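# Push cart through self-closing door into yellow bay

## Task

Move the utility cart from its room through the self-closing door and leave it parked in the yellow bay of the next room so that all four of its wheels sit within the tape outline and none rests on the tape. The copy-paper case has to finish in the cart's top tray and must not overhang any of the tray's edges. The door must be closed when you finish. Either robot or both may be used, but the task fails if any robot tips over or is left leaning.

## Robot and tools

Robots: r1 and r2 are identical Hello Robot Stretch 4 units, about 1.6 m tall. Each has an omni-wheel base whose rim lies at most 0.23 m from its base origin, a lift that rides a mast, an arm that telescopes forward, a wrist with yaw, pitch and roll, and a two-finger gripper. Every robot reports in its own frames, so you can only judge where one robot is relative to the other from the images, lidar_m and wrist_depth_mm.

Frames: the base frame puts its origin on the floor under the base centre, with x forward, y left and z up, in metres. hand_pose, a point between the open fingertips, is given in this frame and may be somewhat inaccurate. The odometry frame is the base frame as it stood when the scene began. base_odometry counts only wheel turns, so slipping shows up as travel. Its heading is in rad, positive to the left, from -3.142 to 3.142.

move: arguments are r1, r2, cameras and blocking. blocking must be false. The call returns in about 0.5 s while the motion carries on. Each robot's object holds base, joints or both, and may add speeds, pace and contact_limits. Alternatively it holds end_of_arm alone, set to "enable_torque" to bring limp wrist or gripper motors back; they then hold where they are.

base takes offsets, measured from the base position in the last state report, or from where the base actually is if a move was still running then:
- translate_m: straight drive, forward positive, -2 to 2 m.
- strafe_m: sideways drive, left positive, -2 to 2 m.
- rotate_rad: turn in place, counter-clockwise positive, -3.2 to 3.2.
You may combine translate_m with strafe_m for a straight diagonal drive. rotate_rad must be sent alone.

joints takes absolute targets, keyed by name:
- lift_m: 0 to 1.2 m.
- arm_m: 0 to 0.55 m.
- wrist_yaw_rad: -1.134 to 4.276. 0 points forward, left is positive, 3.14 is folded back.
- wrist_pitch_rad: -1.117 to 4.259. 0 is level, 1.57 points down.
- wrist_roll_rad: -1.117 to 4.259. Clockwise is positive when seen from behind.
- gripper_m: -0.038 to 0.141. This is the fingertip gap, which may be off by up to 0.015. At -0.02 or lower the fingers press together.
A joint target outside its range is clipped, and the result says so. Any other out-of-range value gets the call refused. An unknown key makes the call invalid.

pace is slow, default, fast or max. For the base that means 0.1, 0.3, 0.4 or 0.6 m/s and 1, 2, 3 or 4 rad/s. Above lift_m 0.2 the base speed is capped further. speeds sets a top speed per joint (not gripper_m). contact_limits runs 0 (lightest) to 1 for arm_m, lift_m, translate_m, strafe_m and rotate_rad, with 0.5 as the default. Put each one next to its own command. A base limit stays in force until the next action that names base. An action can last 15 s at most, and a move times out at 14 s. A new move replaces only the targets it names; everything else keeps running. A robot or joint you leave out may still be pushing toward its old target.

wait: seconds (0 to 10) and cameras. It returns early once any commanded robot comes to rest. wait(0) reports an "earlier move" line. stop brakes every running motion on both robots, and a second stop re-holds wheels that were left slack. zoom_image takes a camera name and region [x0,y0,x1,y1] in pixels (top-left origin, at most 504x504) of that camera's latest image. finished_scene takes scene, the current scene's number. It ends the scene irreversibly, so the goal must hold with no robot helping. cameras accepts r1_/r2_ head_camera, head_left_camera, head_right_camera and wrist_camera, or all. Omitting it means all, and [] means none.

Results: "pictures" lists the images in order, and they may be slightly older than the state. "move: r1 done; r2 ..." gives each moved robot's overall outcome. A robot listed "as last shown" was not commanded and shows old values. base_status and joint_status read moving, done, off_target, contact_stop, time_out, limit_stop_at_<name> or torque_fault. The first uncommanded stop shown, or a refused call, cancels the later move, wait and finished_scene calls in the same reply. on_its_own reports uncommanded behaviour such as slack joints or wheels. lidar_m holds 12 distances, one per 30° sector, with sector 1 ahead and counting counter-clockwise. "-" means nothing seen or something closer than 0.25 m. wrist_depth_mm is a 7x7 grid of depths from 100 to 2000 mm. base_tilt is in degrees. A gap of more than about 0.1 rad between turned_by_wheels and turned_by_imu over one move suggests a hit or a slip. motor_effort is in %, and servo_current is in mA, with peaks in brackets.

Cautions: robots pressing hard against each other, including one gripper closing on the other's fingers, fails the scene. Once two bases touch, every further millimetre presses hard. When both robots carry one load, their travel can differ by about 3 cm per metre, which can tip one over. A lean above 6° triggers limit_stop_at_tilt. More than 1 kg in the hand with arm_m above 0.2 risks tipping while driving or turning. To grip, command more than 0.015 below the object's width. Use -0.02 or less to close behind a bar or handle. When lifting, keep lift_m's contact limit at 0.15 or more for 1 kg and 0.3 or more for 2 kg. Self-collision stops can happen with the gripper over the base at a low lift, or with strong tilt-up or roll, especially while the wrist is folded back. Avoid drops, slams, hard hits and hard pushes.

Each tool is called after "Request:" as name(argument=value, ...), one argument or row to a line, values as JSON.

## Session

Request:
move(
  blocking=false,
)

Scene clock: 0.00 s.
r1.base_odometry: x=+0.000 y=+0.000 heading=+0.000
r1.turned_by_wheels: +0.000
r1.turned_by_imu: +0.000
r1.base_tilt: forward=-1.6 right=+1.3
r1.lidar_m: 1.92 2.25 3.81 1.93 0.97 0.84 0.83 0.93 0.77 0.76 0.93 1.59
r1.base_status: not commanded
r1.joint_positions: lift_m=+0.127 arm_m=+0.000 wrist_yaw_rad=+3.089 wrist_pitch_rad=+0.002 wrist_roll_rad=+0.000 gripper_m=+0.056
r1.joint_status: not commanded
r1.measured_speeds: all 0
r1.motor_effort: lift_m=+20 arm_m=-4 wheel_0=+0 wheel_1=+1 wheel_2=+1
r1.servo_current: wrist_yaw_rad=39 wrist_pitch_rad=46 wrist_roll_rad=65 gripper_m=39
r1.hand_pose: x=-0.1125 y=+0.1024 z=+0.3046 quat_wxyz=(+0.026, -0.001, +0.000, +1.000) (m; r1's base frame)
r1.wrist_depth_mm: 137 138 - - - - - / 113 139 - - - - - / 117 140 224 - - - - / 137 161 - - - - - / - - - - - - - / - - 191 - 187 - - / 842 759 750 788 788 732 768
r2.base_odometry: x=+0.000 y=+0.000 heading=+0.000
r2.turned_by_wheels: +0.000
r2.turned_by_imu: +0.000
r2.base_tilt: forward=-0.6 right=+0.1
r2.lidar_m: 2.02 1.45 1.40 1.49 2.01 2.22 2.34 3.17 1.60 3.62 2.59 2.46
r2.base_status: not commanded
r2.joint_positions: lift_m=+0.295 arm_m=+0.000 wrist_yaw_rad=+3.133 wrist_pitch_rad=+0.002 wrist_roll_rad=+0.000 gripper_m=+0.056
r2.joint_status: not commanded
r2.measured_speeds: all 0
r2.motor_effort: lift_m=+18 arm_m=-4 wheel_0=+0 wheel_1=-1 wheel_2=+0
r2.servo_current: wrist_yaw_rad=46 wrist_pitch_rad=39 wrist_roll_rad=46 gripper_m=59
r2.hand_pose: x=-0.1167 y=+0.0898 z=+0.4727 quat_wxyz=(+0.004, -0.001, +0.000, +1.000) (m; r2's base frame)
r2.wrist_depth_mm: - 140 - - - - - / - 126 150 - - - - / - 130 185 - - - - / 144 143 272 - - - - / 229 - - - - - - / 226 1576 196 1576 190 1618 1464 / 226 1060 1138 - - 1025 1060
pictures: r1_head_camera, r1_head_left_camera, r1_head_right_camera, r1_wrist_camera, r2_head_camera, r2_head_left_camera, r2_head_right_camera, r2_wrist_camera
Images, in order (width x height): r1_head_camera 420x560, r1_head_left_camera 420x672, r1_head_right_camera 420x672, r1_wrist_camera 616x392, r2_head_camera 420x560, r2_head_left_camera 420x672, r2_head_right_camera 420x672, r2_wrist_camera 616x392.

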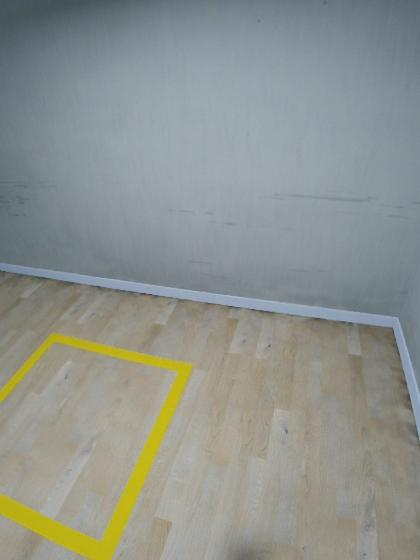

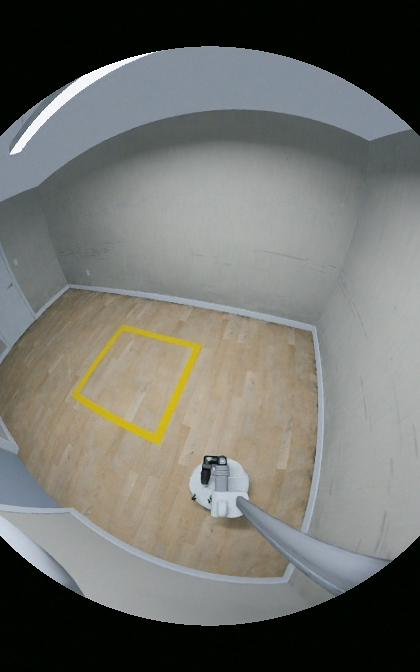

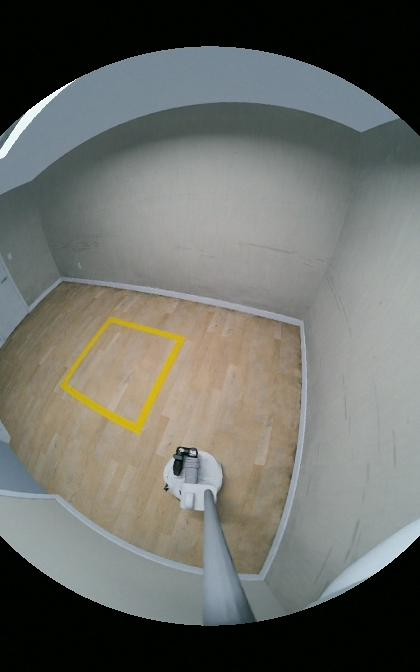

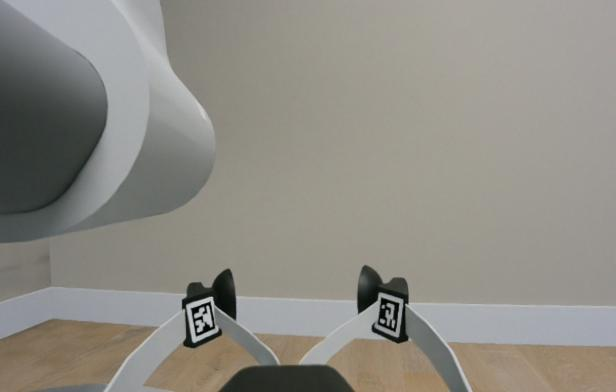

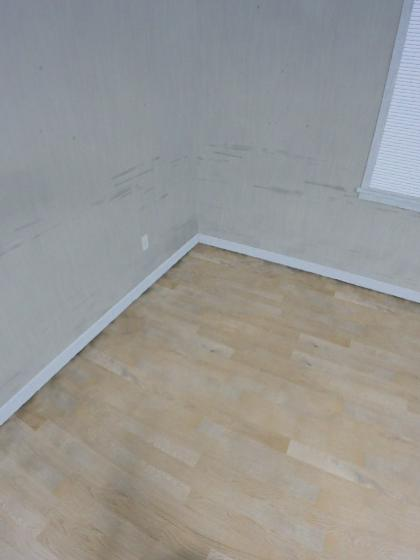

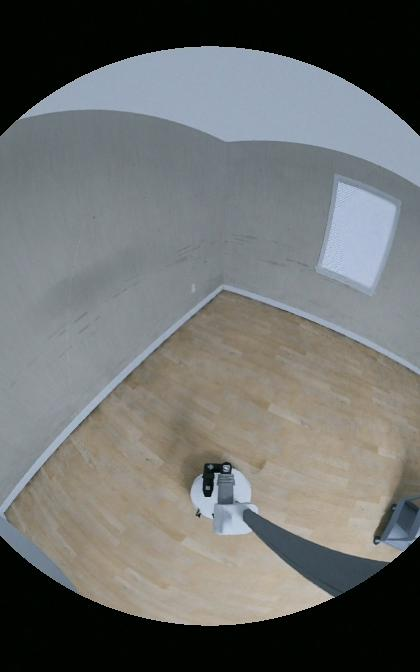

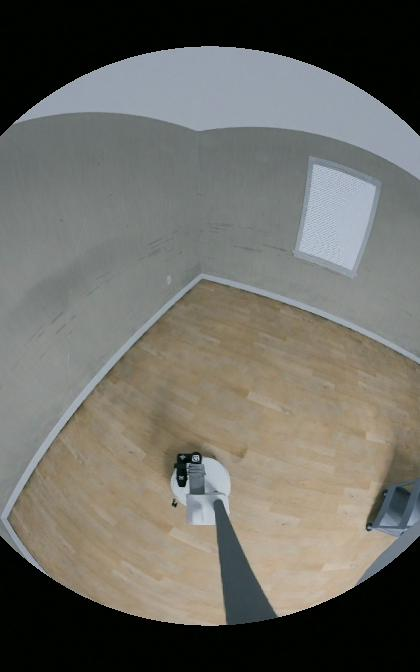

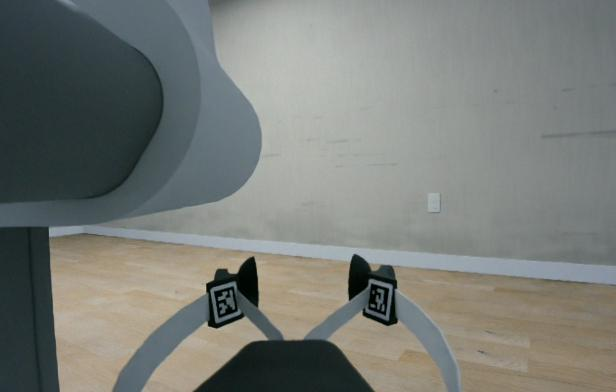

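Request:
move(
  r1={"base": {"rotate_rad": 1.2}},
  r2={"base": {"rotate_rad": -1.2}},
  blocking=false,
  cameras=[],
)

Request:
wait(
  seconds=4,
  cameras=[],
)

Request:
wait(
  seconds=2,
)

Scene clock: 4.20 s.
move: r1 moving; r2 moving
r1.base_odometry: x=+0.000 y=+0.000 heading=+0.252
r1.turned_by_wheels: +0.252
r1.turned_by_imu: +0.252
r1.base_tilt: forward=-1.6 right=+1.2
r1.lidar_m: 1.98 2.71 3.66 1.25 0.89 0.80 0.87 0.80 0.77 0.82 1.11 1.92
r1.base_status: rotate_rad moving
r1.joint_positions: lift_m=+0.127 arm_m=+0.000 wrist_yaw_rad=+3.089 wrist_pitch_rad=+0.002 wrist_roll_rad=+0.000 gripper_m=+0.056
r1.joint_status: not commanded
r1.measured_speeds: translate_m=-0.001 strafe_m=-0.001 rotate_rad=+0.980 lift_m=+0.000 arm_m=+0.000 wrist_yaw_rad=+0.000 wrist_pitch_rad=+0.000 wrist_roll_rad=+0.000
r1.motor_effort: lift_m=+20(20) arm_m=-4(4) wheel_0=-8(9) wheel_1=-6(9) wheel_2=-7(7)
r1.servo_current: wrist_yaw_rad=59(59) wrist_pitch_rad=39(46) wrist_roll_rad=46(59) gripper_m=39(39)
r1.hand_pose: x=-0.1125 y=+0.1024 z=+0.3046 quat_wxyz=(+0.026, -0.001, +0.000, +1.000) (m; r1's base frame)
r1.wrist_depth_mm: 136 138 - - - - - / 113 139 - - - - - / 114 140 226 - - - - / 137 160 - - - - - / - - - - - - - / - 1060 190 - 187 - - / 778 750 750 798 750 699 732
r2.base_odometry: x=+0.000 y=+0.000 heading=-0.252
r2.turned_by_wheels: -0.252
r2.turned_by_imu: -0.244
r2.base_tilt: forward=-0.7 right=+0.1
r2.lidar_m: 2.52 1.62 1.40 1.40 1.67 2.23 2.24 2.64 1.59 1.63 2.93 2.49
r2.base_status: rotate_rad moving
r2.joint_positions: lift_m=+0.295 arm_m=+0.000 wrist_yaw_rad=+3.133 wrist_pitch_rad=+0.002 wrist_roll_rad=+0.000 gripper_m=+0.056
r2.joint_status: not commanded
r2.measured_speeds: translate_m=+0.000 strafe_m=+0.000 rotate_rad=-0.974 lift_m=+0.000 arm_m=+0.000 wrist_yaw_rad=+0.000 wrist_pitch_rad=+0.000 wrist_roll_rad=+0.000
r2.motor_effort: lift_m=+18(18) arm_m=-4(4) wheel_0=+8(9) wheel_1=+8(10) wheel_2=+9(11)
r2.servo_current: wrist_yaw_rad=33(52) wrist_pitch_rad=39(46) wrist_roll_rad=52(52) gripper_m=39(59)
r2.hand_pose: x=-0.1167 y=+0.0898 z=+0.4727 quat_wxyz=(+0.004, -0.001, +0.000, +1.000) (m; r2's base frame)
r2.wrist_depth_mm: - 141 - - - - - / - 127 150 - - - - / - 130 184 - - - - / 144 143 272 - - - - / 229 - - - - - - / 227 1576 196 1576 190 1661 1464 / 226 1060 1138 - - 1060 1060
pictures: none
No camera images: "cameras" was empty.

Scene clock: 5.53 s.
earlier move: r1 done; r2 done
r1.base_odometry: x=+0.000 y=+0.000 heading=+1.200
r1.turned_by_wheels: +0.948
r1.turned_by_imu: +0.953
r1.base_tilt: forward=-1.6 right=+1.3
r1.lidar_m: 3.90 1.54 0.93 0.82 0.85 0.82 0.77 0.75 1.00 1.89 1.97 2.45
r1.base_status: done
r1.joint_positions: lift_m=+0.127 arm_m=+0.000 wrist_yaw_rad=+3.089 wrist_pitch_rad=+0.002 wrist_roll_rad=+0.000 gripper_m=+0.056
r1.joint_status: not commanded
r1.measured_speeds: all 0
r1.motor_effort: lift_m=+20(20) arm_m=-4(4) wheel_0=-2(10) wheel_1=-2(9) wheel_2=+0(8)
r1.servo_current: wrist_yaw_rad=65(65) wrist_pitch_rad=39(52) wrist_roll_rad=59(65) gripper_m=39(46)
r1.hand_pose: x=-0.1125 y=+0.1024 z=+0.3046 quat_wxyz=(+0.026, -0.001, +0.000, +1.000) (m; r1's base frame)
r1.wrist_depth_mm: 136 139 - - - - - / 113 139 - - - - - / 117 139 229 - - - - / 137 162 - - - - - / - - - - - - - / - - 191 - 188 - - / 788 163 750 798 778 778 778
r2.base_odometry: x=+0.000 y=+0.000 heading=-1.199
r2.turned_by_wheels: -0.948
r2.turned_by_imu: -0.923
r2.base_tilt: forward=-0.7 right=+0.1
r2.lidar_m: 2.76 2.48 2.41 1.55 1.41 1.42 1.80 2.22 2.25 2.84 1.62 1.72
r2.base_status: done
r2.joint_positions: lift_m=+0.295 arm_m=+0.000 wrist_yaw_rad=+3.133 wrist_pitch_rad=+0.002 wrist_roll_rad=+0.000 gripper_m=+0.056
r2.joint_status: not commanded
r2.measured_speeds: all 0
r2.motor_effort: lift_m=+18(18) arm_m=-4(4) wheel_0=+4(11) wheel_1=+2(11) wheel_2=+3(11)
r2.servo_current: wrist_yaw_rad=46(59) wrist_pitch_rad=33(46) wrist_roll_rad=46(52) gripper_m=46(59)
r2.hand_pose: x=-0.1167 y=+0.0898 z=+0.4727 quat_wxyz=(+0.004, -0.001, +0.000, +1.000) (m; r2's base frame)
r2.wrist_depth_mm: - 140 - - - - - / - 126 151 - - - - / - 129 184 - - - - / 144 144 265 - - - - / 230 - - - - - - / 227 1576 195 1576 190 1336 - / 226 1042 1138 - - 1025 1060
wait: 1.33 of 4 s (r1 and r2 have come to rest)
pictures: none
No camera images: "cameras" was empty.

Scene clock: 7.53 s.
r1.base_odometry: x=+0.000 y=+0.000 heading=+1.200
r1.turned_by_wheels: +0.000
r1.turned_by_imu: +0.000
r1.base_tilt: forward=-1.6 right=+1.3
r1.lidar_m: 3.93 1.53 0.94 0.83 0.85 0.84 0.78 0.79 1.01 1.92 1.93 2.47
r1.base_status: done
r1.joint_positions: lift_m=+0.127 arm_m=+0.000 wrist_yaw_rad=+3.089 wrist_pitch_rad=+0.002 wrist_roll_rad=+0.000 gripper_m=+0.056
r1.joint_status: not commanded
r1.measured_speeds: all 0
r1.motor_effort: lift_m=+20(20) arm_m=-4(4) wheel_0=-2(10) wheel_1=-1(9) wheel_2=+0(8)
r1.servo_current: wrist_yaw_rad=52(65) wrist_pitch_rad=46(52) wrist_roll_rad=46(65) gripper_m=39(46)
r1.hand_pose: x=-0.1125 y=+0.1024 z=+0.3046 quat_wxyz=(+0.026, -0.001, +0.000, +1.000) (m; r1's base frame)
r1.wrist_depth_mm: 136 138 - - - - - / 113 139 - - - - - / 118 140 229 - - - - / 138 162 - - - - - / - - - - - - - / - - 190 - 188 - - / 798 164 759 798 798 788 778
r2.base_odometry: x=+0.000 y=+0.000 heading=-1.199
r2.turned_by_wheels: +0.000
r2.turned_by_imu: +0.000
r2.base_tilt: forward=-0.7 right=+0.0
r2.lidar_m: 2.75 2.48 2.38 1.53 1.40 1.44 1.77 2.22 2.27 2.82 1.62 1.69
r2.base_status: done
r2.joint_positions: lift_m=+0.295 arm_m=+0.000 wrist_yaw_rad=+3.133 wrist_pitch_rad=+0.002 wrist_roll_rad=+0.000 gripper_m=+0.056
r2.joint_status: not commanded
r2.measured_speeds: all 0
r2.motor_effort: lift_m=+18(18) arm_m=-4(4) wheel_0=+4(11) wheel_1=+2(11) wheel_2=+4(11)
r2.servo_current: wrist_yaw_rad=39(59) wrist_pitch_rad=39(46) wrist_roll_rad=33(52) gripper_m=52(59)
r2.hand_pose: x=-0.1167 y=+0.0898 z=+0.4727 quat_wxyz=(+0.004, -0.001, +0.000, +1.000) (m; r2's base frame)
r2.wrist_depth_mm: - 141 - - - - - / - 127 151 - - - - / - 129 185 - - - - / 144 144 264 - - - - / 229 - - - - - - / 228 1576 196 1537 190 1397 - / 227 1078 1138 - - 1042 1060
wait: 2.00 s; at rest by 0.27 s
pictures: r1_head_camera, r1_head_left_camera, r1_head_right_camera, r1_wrist_camera, r2_head_camera, r2_head_left_camera, r2_head_right_camera, r2_wrist_camera
Images, in order (width x height): r1_head_camera 420x560, r1_head_left_camera 420x672, r1_head_right_camera 420x672, r1_wrist_camera 616x392, r2_head_camera 420x560, r2_head_left_camera 420x672, r2_head_right_camera 420x672, r2_wrist_camera 616x392.

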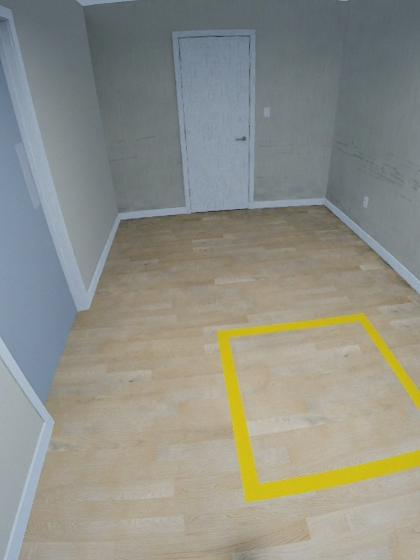

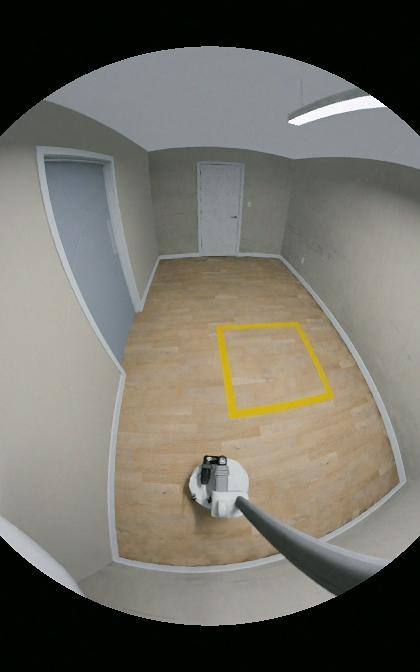

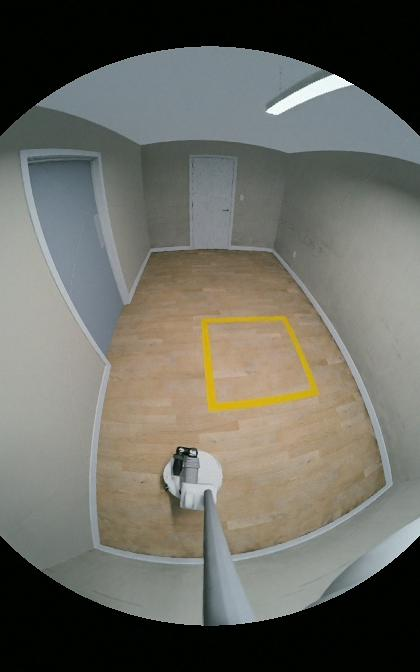

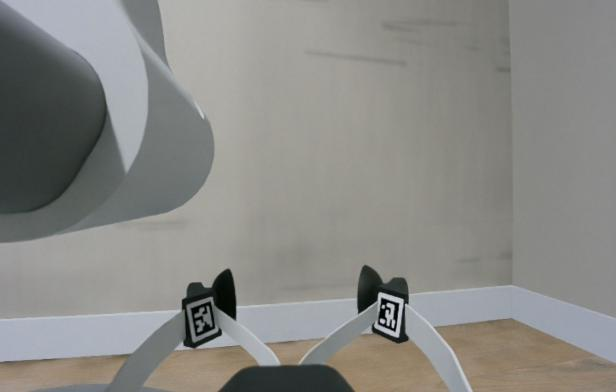

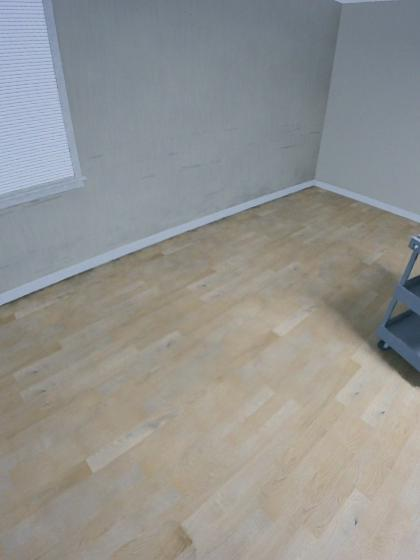

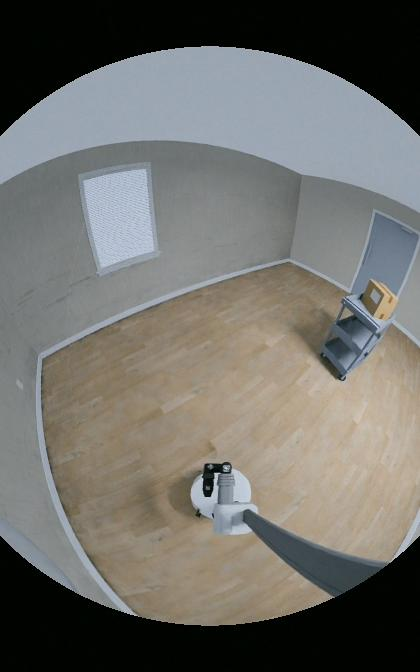

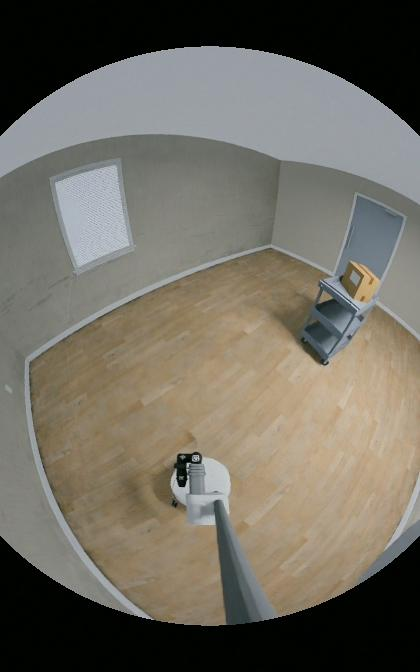

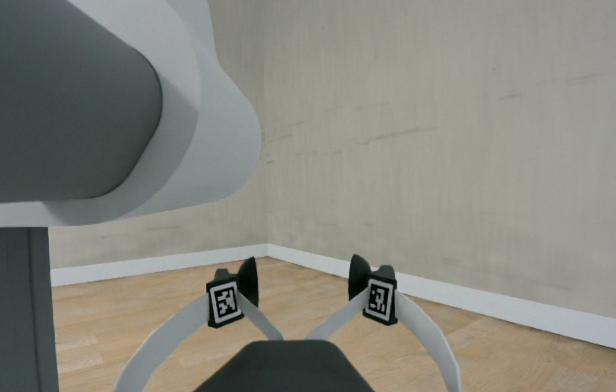

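Request:
move(
  r1={"base": {"rotate_rad": 0.6}},
  r2={"base": {"rotate_rad": -0.9}},
  blocking=false,
  cameras=[],
)

Request:
wait(
  seconds=2.5,
  cameras=[],
)

Request:
wait(
  seconds=0.5,
  cameras=["r1_head_camera","r1_head_left_camera","r2_head_camera","r2_head_left_camera","r2_head_right_camera"],
)

Scene clock: 12.77 s.
move: r1 moving; r2 moving
r1.base_odometry: x=+0.000 y=+0.000 heading=+1.452
r1.turned_by_wheels: +0.252
r1.turned_by_imu: +0.253
r1.base_tilt: forward=-1.6 right=+1.3
r1.lidar_m: 2.28 1.10 0.84 0.84 0.93 0.79 0.76 0.85 1.32 1.93 2.09 3.14
r1.base_status: rotate_rad moving
r1.joint_positions: lift_m=+0.127 arm_m=+0.000 wrist_yaw_rad=+3.089 wrist_pitch_rad=+0.002 wrist_roll_rad=+0.000 gripper_m=+0.056
r1.joint_status: not commanded
r1.measured_speeds: translate_m=-0.001 strafe_m=-0.001 rotate_rad=+0.981 lift_m=+0.000 arm_m=+0.000 wrist_yaw_rad=+0.000 wrist_pitch_rad=+0.000 wrist_roll_rad=+0.000
r1.motor_effort: lift_m=+20(20) arm_m=-4(4) wheel_0=-7(9) wheel_1=-8(8) wheel_2=-6(7)
r1.servo_current: wrist_yaw_rad=46(72) wrist_pitch_rad=39(46) wrist_roll_rad=59(65) gripper_m=39(46)
r1.hand_pose: x=-0.1125 y=+0.1024 z=+0.3046 quat_wxyz=(+0.026, -0.001, +0.000, +1.000) (m; r1's base frame)
r1.wrist_depth_mm: 136 138 - - - - - / 113 139 - - - - - / 118 139 230 - - - - / 137 161 - - - - - / - - - - - - - / - - 190 - 188 - - / 798 715 759 143 759 778 820
r2.base_odometry: x=+0.000 y=+0.000 heading=-1.452
r2.turned_by_wheels: -0.252
r2.turned_by_imu: -0.245
r2.base_tilt: forward=-0.7 right=+0.1
r2.lidar_m: 3.21 2.49 2.47 1.81 1.42 1.41 1.55 2.26 2.20 2.42 3.69 1.60
r2.base_status: rotate_rad moving
r2.joint_positions: lift_m=+0.295 arm_m=+0.000 wrist_yaw_rad=+3.133 wrist_pitch_rad=+0.002 wrist_roll_rad=+0.000 gripper_m=+0.056
r2.joint_status: not commanded
r2.measured_speeds: translate_m=+0.000 strafe_m=+0.000 rotate_rad=-0.976 lift_m=+0.000 arm_m=+0.000 wrist_yaw_rad=+0.000 wrist_pitch_rad=+0.000 wrist_roll_rad=+0.000
r2.motor_effort: lift_m=+18(18) arm_m=-4(4) wheel_0=+6(11) wheel_1=+10(10) wheel_2=+9(10)
r2.servo_current: wrist_yaw_rad=46(52) wrist_pitch_rad=46(46) wrist_roll_rad=59(59) gripper_m=46(52)
r2.hand_pose: x=-0.1167 y=+0.0898 z=+0.4727 quat_wxyz=(+0.004, -0.001, +0.000, +1.000) (m; r2's base frame)
r2.wrist_depth_mm: - 141 - - - - - / - 126 151 - - - - / - 129 185 - - - - / 144 144 263 - - - - / 229 - - - - - - / 228 1576 196 1397 190 - - / 227 1078 1138 - - 1025 1025
pictures: none
No camera images: "cameras" was empty.

Scene clock: 13.67 s.
earlier move: r1 done; r2 moving
r1.base_odometry: x=+0.000 y=+0.000 heading=+1.800
r1.turned_by_wheels: +0.348
r1.turned_by_imu: +0.350
r1.base_tilt: forward=-1.6 right=+1.3
r1.lidar_m: 1.32 0.90 0.83 0.87 0.83 0.75 0.79 1.08 1.94 1.99 2.63 3.90
r1.base_status: done
r1.joint_positions: lift_m=+0.127 arm_m=+0.000 wrist_yaw_rad=+3.089 wrist_pitch_rad=+0.002 wrist_roll_rad=+0.000 gripper_m=+0.056
r1.joint_status: not commanded
r1.measured_speeds: all 0
r1.motor_effort: lift_m=+20(20) arm_m=-4(4) wheel_0=-1(9) wheel_1=-1(8) wheel_2=+1(7)
r1.servo_current: wrist_yaw_rad=39(72) wrist_pitch_rad=39(46) wrist_roll_rad=59(65) gripper_m=46(46)
r1.hand_pose: x=-0.1125 y=+0.1024 z=+0.3046 quat_wxyz=(+0.026, -0.001, +0.000, +1.000) (m; r1's base frame)
r1.wrist_depth_mm: 136 139 - - - - - / 113 139 - - - - - / 117 140 229 - - - - / 138 161 - - - - - / - - - - - - - / 1078 1060 190 - 187 - - / 842 750 750 153 741 - -
r2.base_odometry: x=+0.000 y=+0.000 heading=-2.099
r2.turned_by_wheels: -0.647
r2.turned_by_imu: -0.630
r2.base_tilt: forward=-0.6 right=+0.1
r2.lidar_m: 1.61 3.52 2.59 2.51 2.02 1.46 1.40 1.44 2.06 2.22 2.34 3.21
r2.base_status: rotate_rad moving
r2.joint_positions: lift_m=+0.295 arm_m=+0.000 wrist_yaw_rad=+3.133 wrist_pitch_rad=+0.002 wrist_roll_rad=+0.000 gripper_m=+0.056
r2.joint_status: not commanded
r2.measured_speeds: all 0
r2.motor_effort: lift_m=+18(18) arm_m=-4(4) wheel_0=+3(11) wheel_1=+1(10) wheel_2=+3(12)
r2.servo_current: wrist_yaw_rad=52(52) wrist_pitch_rad=39(46) wrist_roll_rad=46(59) gripper_m=46(52)
r2.hand_pose: x=-0.1167 y=+0.0898 z=+0.4727 quat_wxyz=(+0.004, -0.001, +0.000, +1.000) (m; r2's base frame)
r2.wrist_depth_mm: - 141 - - - - - / - 126 142 - - - - / - 130 185 - - - - / 144 143 208 - - - - / 219 - - - - - - / 220 1336 191 171 190 1397 1336 / 226 1060 1118 - - 1025 1078
wait: 0.90 of 2.5 s (r1 has come to rest)
pictures: none
No camera images: "cameras" was empty.

Scene clock: 13.90 s.
earlier move: r2 done
r1.base_odometry: x=+0.000 y=+0.000 heading=+1.800
r1.turned_by_wheels: +0.000
r1.turned_by_imu: +0.000
r1.base_tilt: forward=-1.6 right=+1.3
r1.lidar_m: 1.28 0.88 0.83 0.88 0.83 0.78 0.79 1.09 1.93 2.01 2.66 3.88
r1.base_status: done
r1.joint_positions: lift_m=+0.127 arm_m=+0.000 wrist_yaw_rad=+3.089 wrist_pitch_rad=+0.002 wrist_roll_rad=+0.000 gripper_m=+0.056
r1.joint_status: not commanded
r1.measured_speeds: all 0
r1.motor_effort: lift_m=+20(20) arm_m=-4(4) wheel_0=-1(9) wheel_1=-1(8) wheel_2=+1(7)
r1.servo_current: wrist_yaw_rad=46(72) wrist_pitch_rad=39(46) wrist_roll_rad=59(65) gripper_m=39(52)
r1.hand_pose: x=-0.1125 y=+0.1024 z=+0.3046 quat_wxyz=(+0.026, -0.001, +0.000, +1.000) (m; r1's base frame)
r1.wrist_depth_mm: 136 139 - - - - - / 113 139 - - - - - / 118 140 229 - - - - / 137 161 - - - - - / - - - - - - - / 1098 1078 190 - 187 - - / 831 750 741 153 741 - -
r2.base_odometry: x=+0.000 y=+0.000 heading=-2.099
r2.turned_by_wheels: +0.000
r2.turned_by_imu: +0.000
r2.base_tilt: forward=-0.7 right=+0.0
r2.lidar_m: 1.63 3.56 2.60 2.47 2.01 1.48 1.41 1.48 2.02 2.22 2.33 3.22
r2.base_status: done
r2.joint_positions: lift_m=+0.295 arm_m=+0.000 wrist_yaw_rad=+3.133 wrist_pitch_rad=+0.002 wrist_roll_rad=+0.000 gripper_m=+0.056
r2.joint_status: not commanded
r2.measured_speeds: all 0
r2.motor_effort: lift_m=+18(18) arm_m=-4(4) wheel_0=+4(11) wheel_1=+2(10) wheel_2=+3(12)
r2.servo_current: wrist_yaw_rad=46(52) wrist_pitch_rad=39(46) wrist_roll_rad=46(59) gripper_m=52(52)
r2.hand_pose: x=-0.1167 y=+0.0898 z=+0.4727 quat_wxyz=(+0.004, -0.001, +0.000, +1.000) (m; r2's base frame)
r2.wrist_depth_mm: - 141 - - - - - / - 126 141 - - - - / - 129 185 - - - - / 144 143 207 - - - - / 220 - - - - - - / 220 1430 191 171 190 1336 1366 / 227 1078 1138 - - 1042 1078
wait: 0.23 of 0.5 s (r2 has come to rest)
pictures: r1_head_camera, r1_head_left_camera, r2_head_camera, r2_head_left_camera, r2_head_right_camera
Images, in order (width x height): r1_head_camera 420x560, r1_head_left_camera 420x672, r2_head_camera 420x560, r2_head_left_camera 420x672, r2_head_right_camera 420x672.

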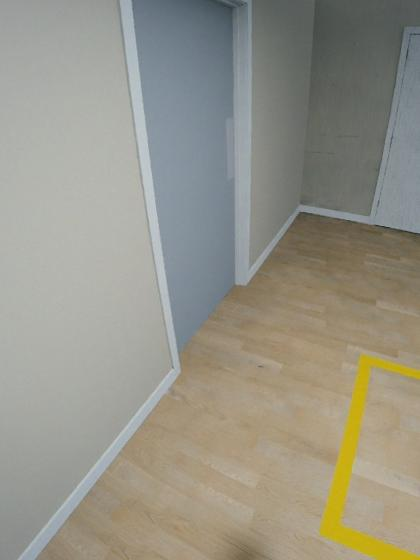

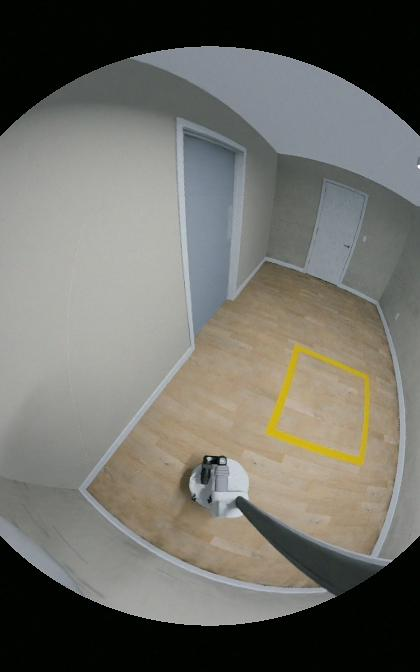

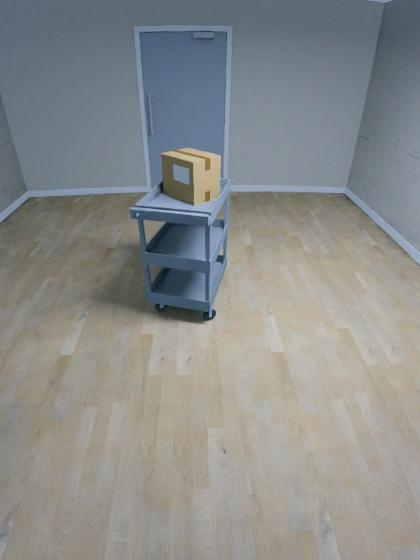

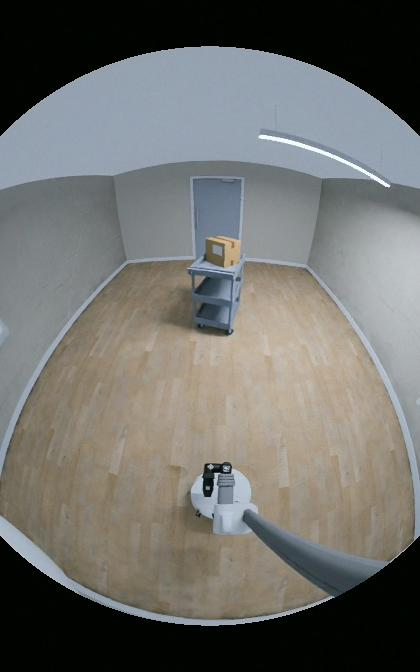

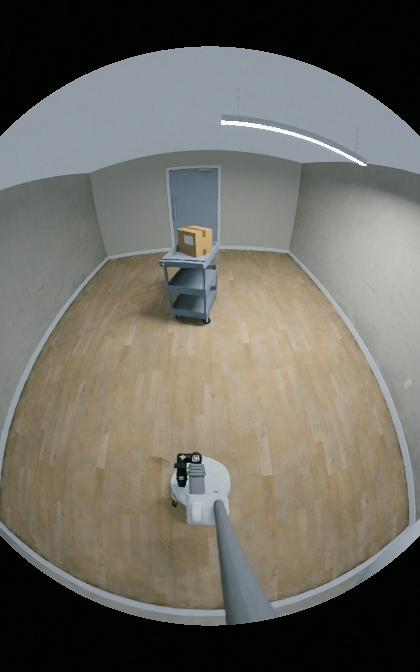

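Request:
zoom_image(
  camera="r2_head_camera",
  region=[110, 10, 260, 330],
)

Request:
zoom_image(
  camera="r2_head_left_camera",
  region=[170, 160, 270, 350],
)

Request:
zoom_image(
  camera="r1_head_left_camera",
  region=[150, 110, 300, 360],
)

Scaled by 1.575 from the camera's 420x560 image, which has a finer 1200x1600 frame.

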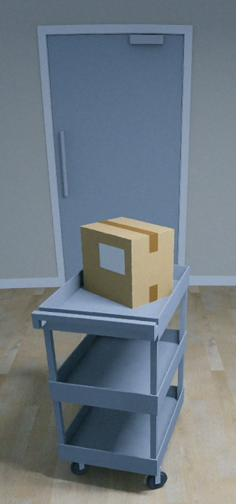

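Scaled by 2.653 from the camera's 420x672 image, which has a finer 600x960 frame.

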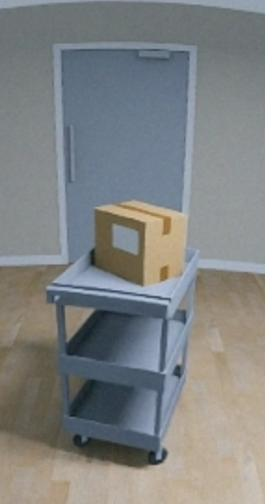

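Scaled by 2.016 from the camera's 420x672 image, which has a finer 600x960 frame.

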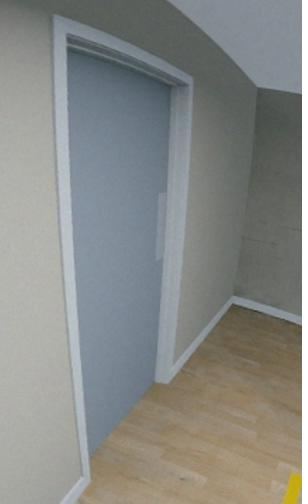

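Request:
move(
  r2={"base": {"translate_m": 0.9, "strafe_m": -0.7}},
  blocking=false,
  cameras=[],
)

Request:
wait(
  seconds=8,
  cameras=["r2_head_camera","r2_head_left_camera","r2_head_right_camera"],
)

Request:
zoom_image(
  camera="r2_head_left_camera",
  region=[130, 150, 300, 480],
)

Scene clock: 41.80 s.
move: r2 moving
r1: as last shown
r1.lidar_m: 1.29 0.89 0.83 0.86 0.82 0.77 0.80 1.07 1.95 2.00 2.62 3.92
r1.motor_effort: lift_m=+20(20) arm_m=-4(4) wheel_0=-1(1) wheel_1=-1(1) wheel_2=+1(1)
r1.servo_current: wrist_yaw_rad=26(65) wrist_pitch_rad=39(52) wrist_roll_rad=46(78) gripper_m=39(52)
r1.wrist_depth_mm: 136 139 - - - - - / 113 139 - - - - - / 118 140 229 - - - - / 137 161 - - - - - / - - - - - - - / 1078 1078 190 - 187 - - / 854 750 759 154 750 - -
r2.base_odometry: x=-0.031 y=-0.013 heading=-2.099
r2.turned_by_wheels: +0.000
r2.turned_by_imu: +0.000
r2.base_tilt: forward=-0.7 right=+0.0
r2.lidar_m: 1.58 3.61 2.60 2.51 2.06 1.51 1.42 1.50 2.06 2.18 2.31 3.15
r2.base_status: translate_m moving; strafe_m moving
r2.joint_positions: lift_m=+0.295 arm_m=+0.000 wrist_yaw_rad=+3.133 wrist_pitch_rad=+0.002 wrist_roll_rad=+0.000 gripper_m=+0.056
r2.joint_status: not commanded
r2.measured_speeds: translate_m=+0.106 strafe_m=-0.081 rotate_rad=+0.002 lift_m=+0.000 arm_m=+0.000 wrist_yaw_rad=+0.000 wrist_pitch_rad=+0.000 wrist_roll_rad=+0.000
r2.motor_effort: lift_m=+18(18) arm_m=-4(4) wheel_0=+13(13) wheel_1=-5(6) wheel_2=-13(13)
r2.servo_current: wrist_yaw_rad=39(59) wrist_pitch_rad=46(46) wrist_roll_rad=46(59) gripper_m=52(59)
r2.hand_pose: x=-0.1167 y=+0.0898 z=+0.4727 quat_wxyz=(+0.004, -0.001, +0.000, +1.000) (m; r2's base frame)
r2.wrist_depth_mm: - 141 - - - - - / - 126 141 - - - - / - 129 184 - - - - / 144 143 208 - - - - / 220 - - - - - - / 220 1430 190 171 190 1366 1336 / 226 1078 1118 - - 1042 1060
pictures: none
No camera images: "cameras" was empty.

Scene clock: 46.50 s.
earlier move: r2 done
r1.base_odometry: x=+0.000 y=+0.000 heading=+1.800
r1.turned_by_wheels: +0.000
r1.turned_by_imu: +0.000
r1.base_tilt: forward=-1.6 right=+1.3
r1.lidar_m: 1.31 0.91 0.85 0.86 0.84 0.77 0.80 1.06 1.95 1.99 2.65 3.92
r1.base_status: not commanded
r1.joint_positions: lift_m=+0.127 arm_m=+0.000 wrist_yaw_rad=+3.089 wrist_pitch_rad=+0.002 wrist_roll_rad=+0.000 gripper_m=+0.056
r1.joint_status: not commanded
r1.measured_speeds: all 0
r1.motor_effort: lift_m=+20(20) arm_m=-4(4) wheel_0=+0(1) wheel_1=-1(1) wheel_2=+1(1)
r1.servo_current: wrist_yaw_rad=59(72) wrist_pitch_rad=46(52) wrist_roll_rad=46(78) gripper_m=46(52)
r1.hand_pose: x=-0.1125 y=+0.1024 z=+0.3046 quat_wxyz=(+0.026, -0.001, +0.000, +1.000) (m; r1's base frame)
r1.wrist_depth_mm: 137 138 - - - - - / 113 139 - - - - - / 118 140 229 - - - - / 137 161 - - - - - / - - - - - - - / 1078 1098 191 - 188 - - / 854 750 759 153 750 - -
r2.base_odometry: x=-1.058 y=-0.425 heading=-2.099
r2.turned_by_wheels: +0.000
r2.turned_by_imu: +0.002
r2.base_tilt: forward=-0.7 right=+0.1
r2.lidar_m: 3.49 0.97 1.09 3.20 3.28 2.44 2.30 2.18 1.62 1.51 1.63 2.23
r2.base_status: done
r2.joint_positions: lift_m=+0.295 arm_m=+0.000 wrist_yaw_rad=+3.133 wrist_pitch_rad=+0.002 wrist_roll_rad=+0.000 gripper_m=+0.056
r2.joint_status: not commanded
r2.measured_speeds: all 0
r2.motor_effort: lift_m=+18(18) arm_m=-4(4) wheel_0=+2(15) wheel_1=-5(8) wheel_2=-3(13)
r2.servo_current: wrist_yaw_rad=52(59) wrist_pitch_rad=39(46) wrist_roll_rad=46(59) gripper_m=52(59)
r2.hand_pose: x=-0.1167 y=+0.0898 z=+0.4727 quat_wxyz=(+0.004, -0.001, +0.000, +1.000) (m; r2's base frame)
r2.wrist_depth_mm: - 141 - - - - - / - 126 151 - - - - / - 130 185 - - - - / 144 144 264 - - - - / 229 - - - - - - / 227 1576 196 1576 190 1661 1464 / 226 1078 1160 - - 1042 1078
wait: 4.70 of 8 s (r2 has come to rest)
pictures: r2_head_camera, r2_head_left_camera, r2_head_right_camera
Images, in order (width x height): r2_head_camera 420x560, r2_head_left_camera 420x672, r2_head_right_camera 420x672.

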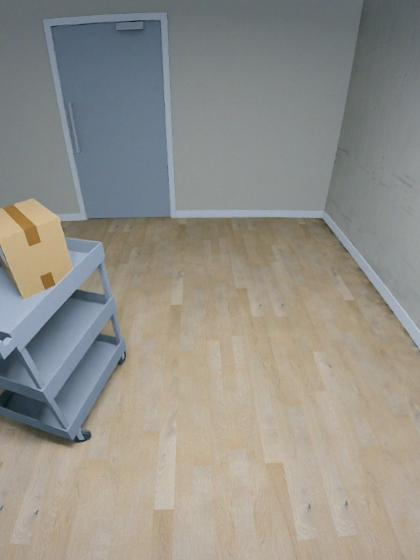

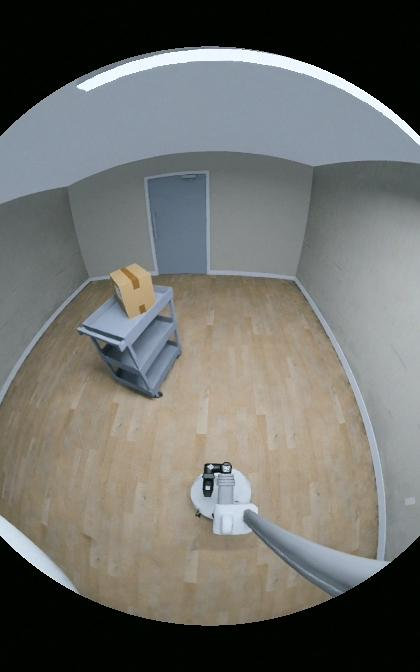

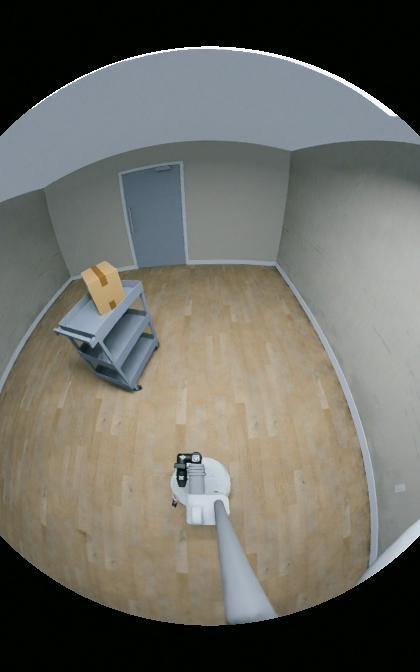

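Scaled by 1.527 from the camera's 420x672 image, which has a finer 600x960 frame.

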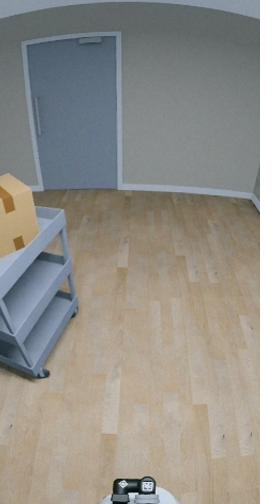

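Request:
zoom_image(
  camera="r2_head_camera",
  region=[0, 170, 150, 450],
)

Request:
zoom_image(
  camera="r2_head_right_camera",
  region=[40, 240, 180, 400],
)

Scaled by 1.800 from the camera's 420x560 image, which has a finer 1200x1600 frame.

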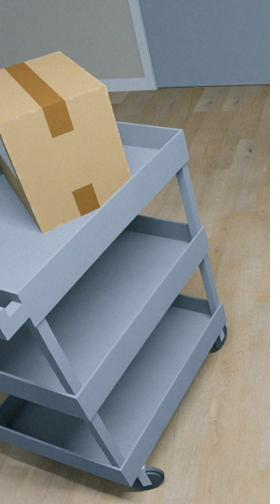

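Scaled by 3.150 from the camera's 420x672 image, which has a finer 600x960 frame.

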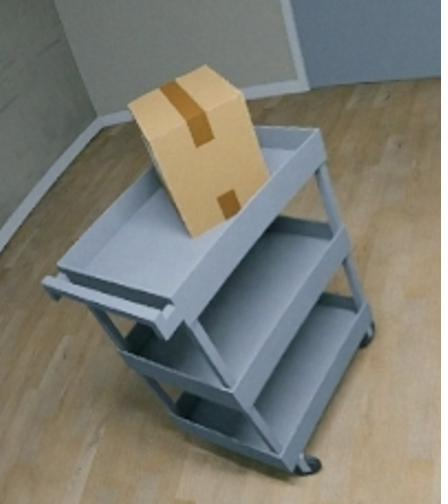

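Request:
move(
  r2={"joints": {"lift_m": 0.9, "wrist_yaw_rad": 0, "gripper_m": 0.12}},
  blocking=false,
  cameras=[],
)

Request:
wait(
  seconds=6,
  cameras=["r2_head_camera","r2_wrist_camera"],
)

Scene clock: 93.90 s.
move: r2 moving
r1: as last shown
r1.lidar_m: 1.29 0.90 0.85 0.86 0.82 0.77 0.78 1.05 1.94 2.00 2.61 3.91
r1.motor_effort: lift_m=+20(20) arm_m=-4(4) wheel_0=+0(2) wheel_1=-1(1) wheel_2=+1(1)
r1.servo_current: wrist_yaw_rad=46(52) wrist_pitch_rad=33(46) wrist_roll_rad=65(72) gripper_m=39(46)
r1.wrist_depth_mm: 137 138 - - - - - / 113 139 - - - - - / 118 140 229 - - - - / 137 162 - - - - - / - - - - - - - / 1060 1098 190 - 187 - - / 842 741 759 153 741 - -
r2.base_odometry: x=-1.058 y=-0.425 heading=-2.099
r2.turned_by_wheels: +0.000
r2.turned_by_imu: +0.000
r2.base_tilt: forward=-0.7 right=+0.1
r2.lidar_m: 3.49 0.95 1.03 3.17 3.27 2.39 2.31 2.21 1.60 1.53 1.61 2.23
r2.base_status: not commanded
r2.joint_positions: lift_m=+0.333 arm_m=+0.000 wrist_yaw_rad=+2.570 wrist_pitch_rad=+0.002 wrist_roll_rad=+0.000 gripper_m=+0.075
r2.joint_status: lift_m moving; wrist_yaw_rad moving; gripper_m moving
r2.measured_speeds: translate_m=+0.000 strafe_m=+0.000 rotate_rad=+0.000 lift_m=+0.146 arm_m=+0.000 wrist_yaw_rad=-1.740 wrist_pitch_rad=+0.000 wrist_roll_rad=+0.000
r2.motor_effort: lift_m=+21(26) arm_m=-4(4) wheel_0=+2(2) wheel_1=-5(5) wheel_2=-4(4)
r2.servo_current: wrist_yaw_rad=85(111) wrist_pitch_rad=39(46) wrist_roll_rad=46(59) gripper_m=78(98)
r2.hand_pose: x=-0.0242 y=+0.2296 z=+0.5104 quat_wxyz=(+0.282, -0.001, +0.000, +0.959) (m; r2's base frame)
r2.wrist_depth_mm: - - - - - - - / - - - - - - - / - - - - - - - / - - - - - - - / - - - - - - - / 1661 1661 190 1661 189 1708 1576 / 1182 1118 1205 - 1182 1078 1098
pictures: none
No camera images: "cameras" was empty.

Scene clock: 96.70 s.
earlier move: r2 done
r1.base_odometry: x=+0.000 y=+0.000 heading=+1.800
r1.turned_by_wheels: +0.000
r1.turned_by_imu: +0.000
r1.base_tilt: forward=-1.6 right=+1.3
r1.lidar_m: 1.27 0.90 0.83 0.86 0.83 0.76 0.80 1.07 1.94 2.01 2.65 3.92
r1.base_status: not commanded
r1.joint_positions: lift_m=+0.127 arm_m=+0.000 wrist_yaw_rad=+3.089 wrist_pitch_rad=+0.002 wrist_roll_rad=+0.000 gripper_m=+0.056
r1.joint_status: not commanded
r1.measured_speeds: all 0
r1.motor_effort: lift_m=+20(20) arm_m=-4(4) wheel_0=-1(2) wheel_1=-1(1) wheel_2=+1(1)
r1.servo_current: wrist_yaw_rad=46(72) wrist_pitch_rad=39(52) wrist_roll_rad=33(72) gripper_m=39(46)
r1.hand_pose: x=-0.1125 y=+0.1024 z=+0.3046 quat_wxyz=(+0.026, -0.001, +0.000, +1.000) (m; r1's base frame)
r1.wrist_depth_mm: 136 139 - - - - - / 113 139 - - - - - / 118 139 229 - - - - / 137 162 - - - - - / - - - - - - - / 1078 1078 190 - 187 - - / 842 741 750 154 732 - -
r2.base_odometry: x=-1.058 y=-0.425 heading=-2.099
r2.turned_by_wheels: +0.000
r2.turned_by_imu: +0.000
r2.base_tilt: forward=-0.7 right=+0.0
r2.lidar_m: 3.49 0.96 1.03 3.20 3.25 2.39 2.30 2.21 1.59 1.54 1.59 2.25
r2.base_status: not commanded
r2.joint_positions: lift_m=+0.900 arm_m=+0.000 wrist_yaw_rad=+0.003 wrist_pitch_rad=+0.002 wrist_roll_rad=+0.000 gripper_m=+0.120
r2.joint_status: all done
r2.measured_speeds: all 0
r2.motor_effort: lift_m=+21(26) arm_m=-4(4) wheel_0=+2(2) wheel_1=-5(5) wheel_2=-3(4)
r2.servo_current: wrist_yaw_rad=46(143) wrist_pitch_rad=46(52) wrist_roll_rad=52(65) gripper_m=52(111)
r2.hand_pose: x=+0.4596 y=-0.0866 z=+1.0775 quat_wxyz=(+1.000, +0.000, +0.001, +0.001) (m; r2's base frame)
r2.wrist_depth_mm: - - - - - - - / - - - - - - - / - - - - - - - / - - - - - - - / 891 - - - - - - / 891 216 201 - 200 - - / 1255 - - - - - -
wait: 2.80 of 6 s (r2 has come to rest)
pictures: r2_head_camera, r2_wrist_camera
Images, in order (width x height): r2_head_camera 420x560, r2_wrist_camera 616x392.

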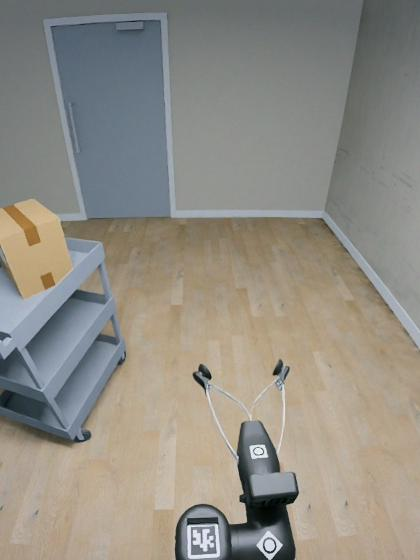

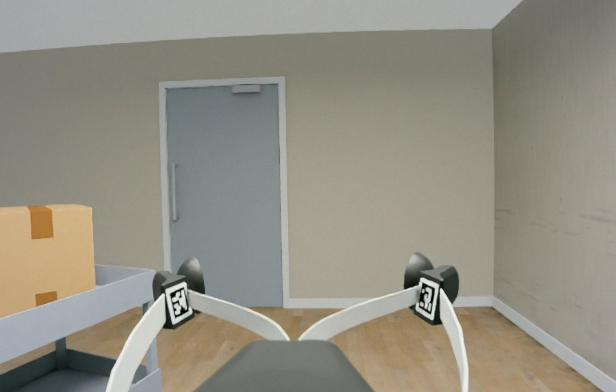

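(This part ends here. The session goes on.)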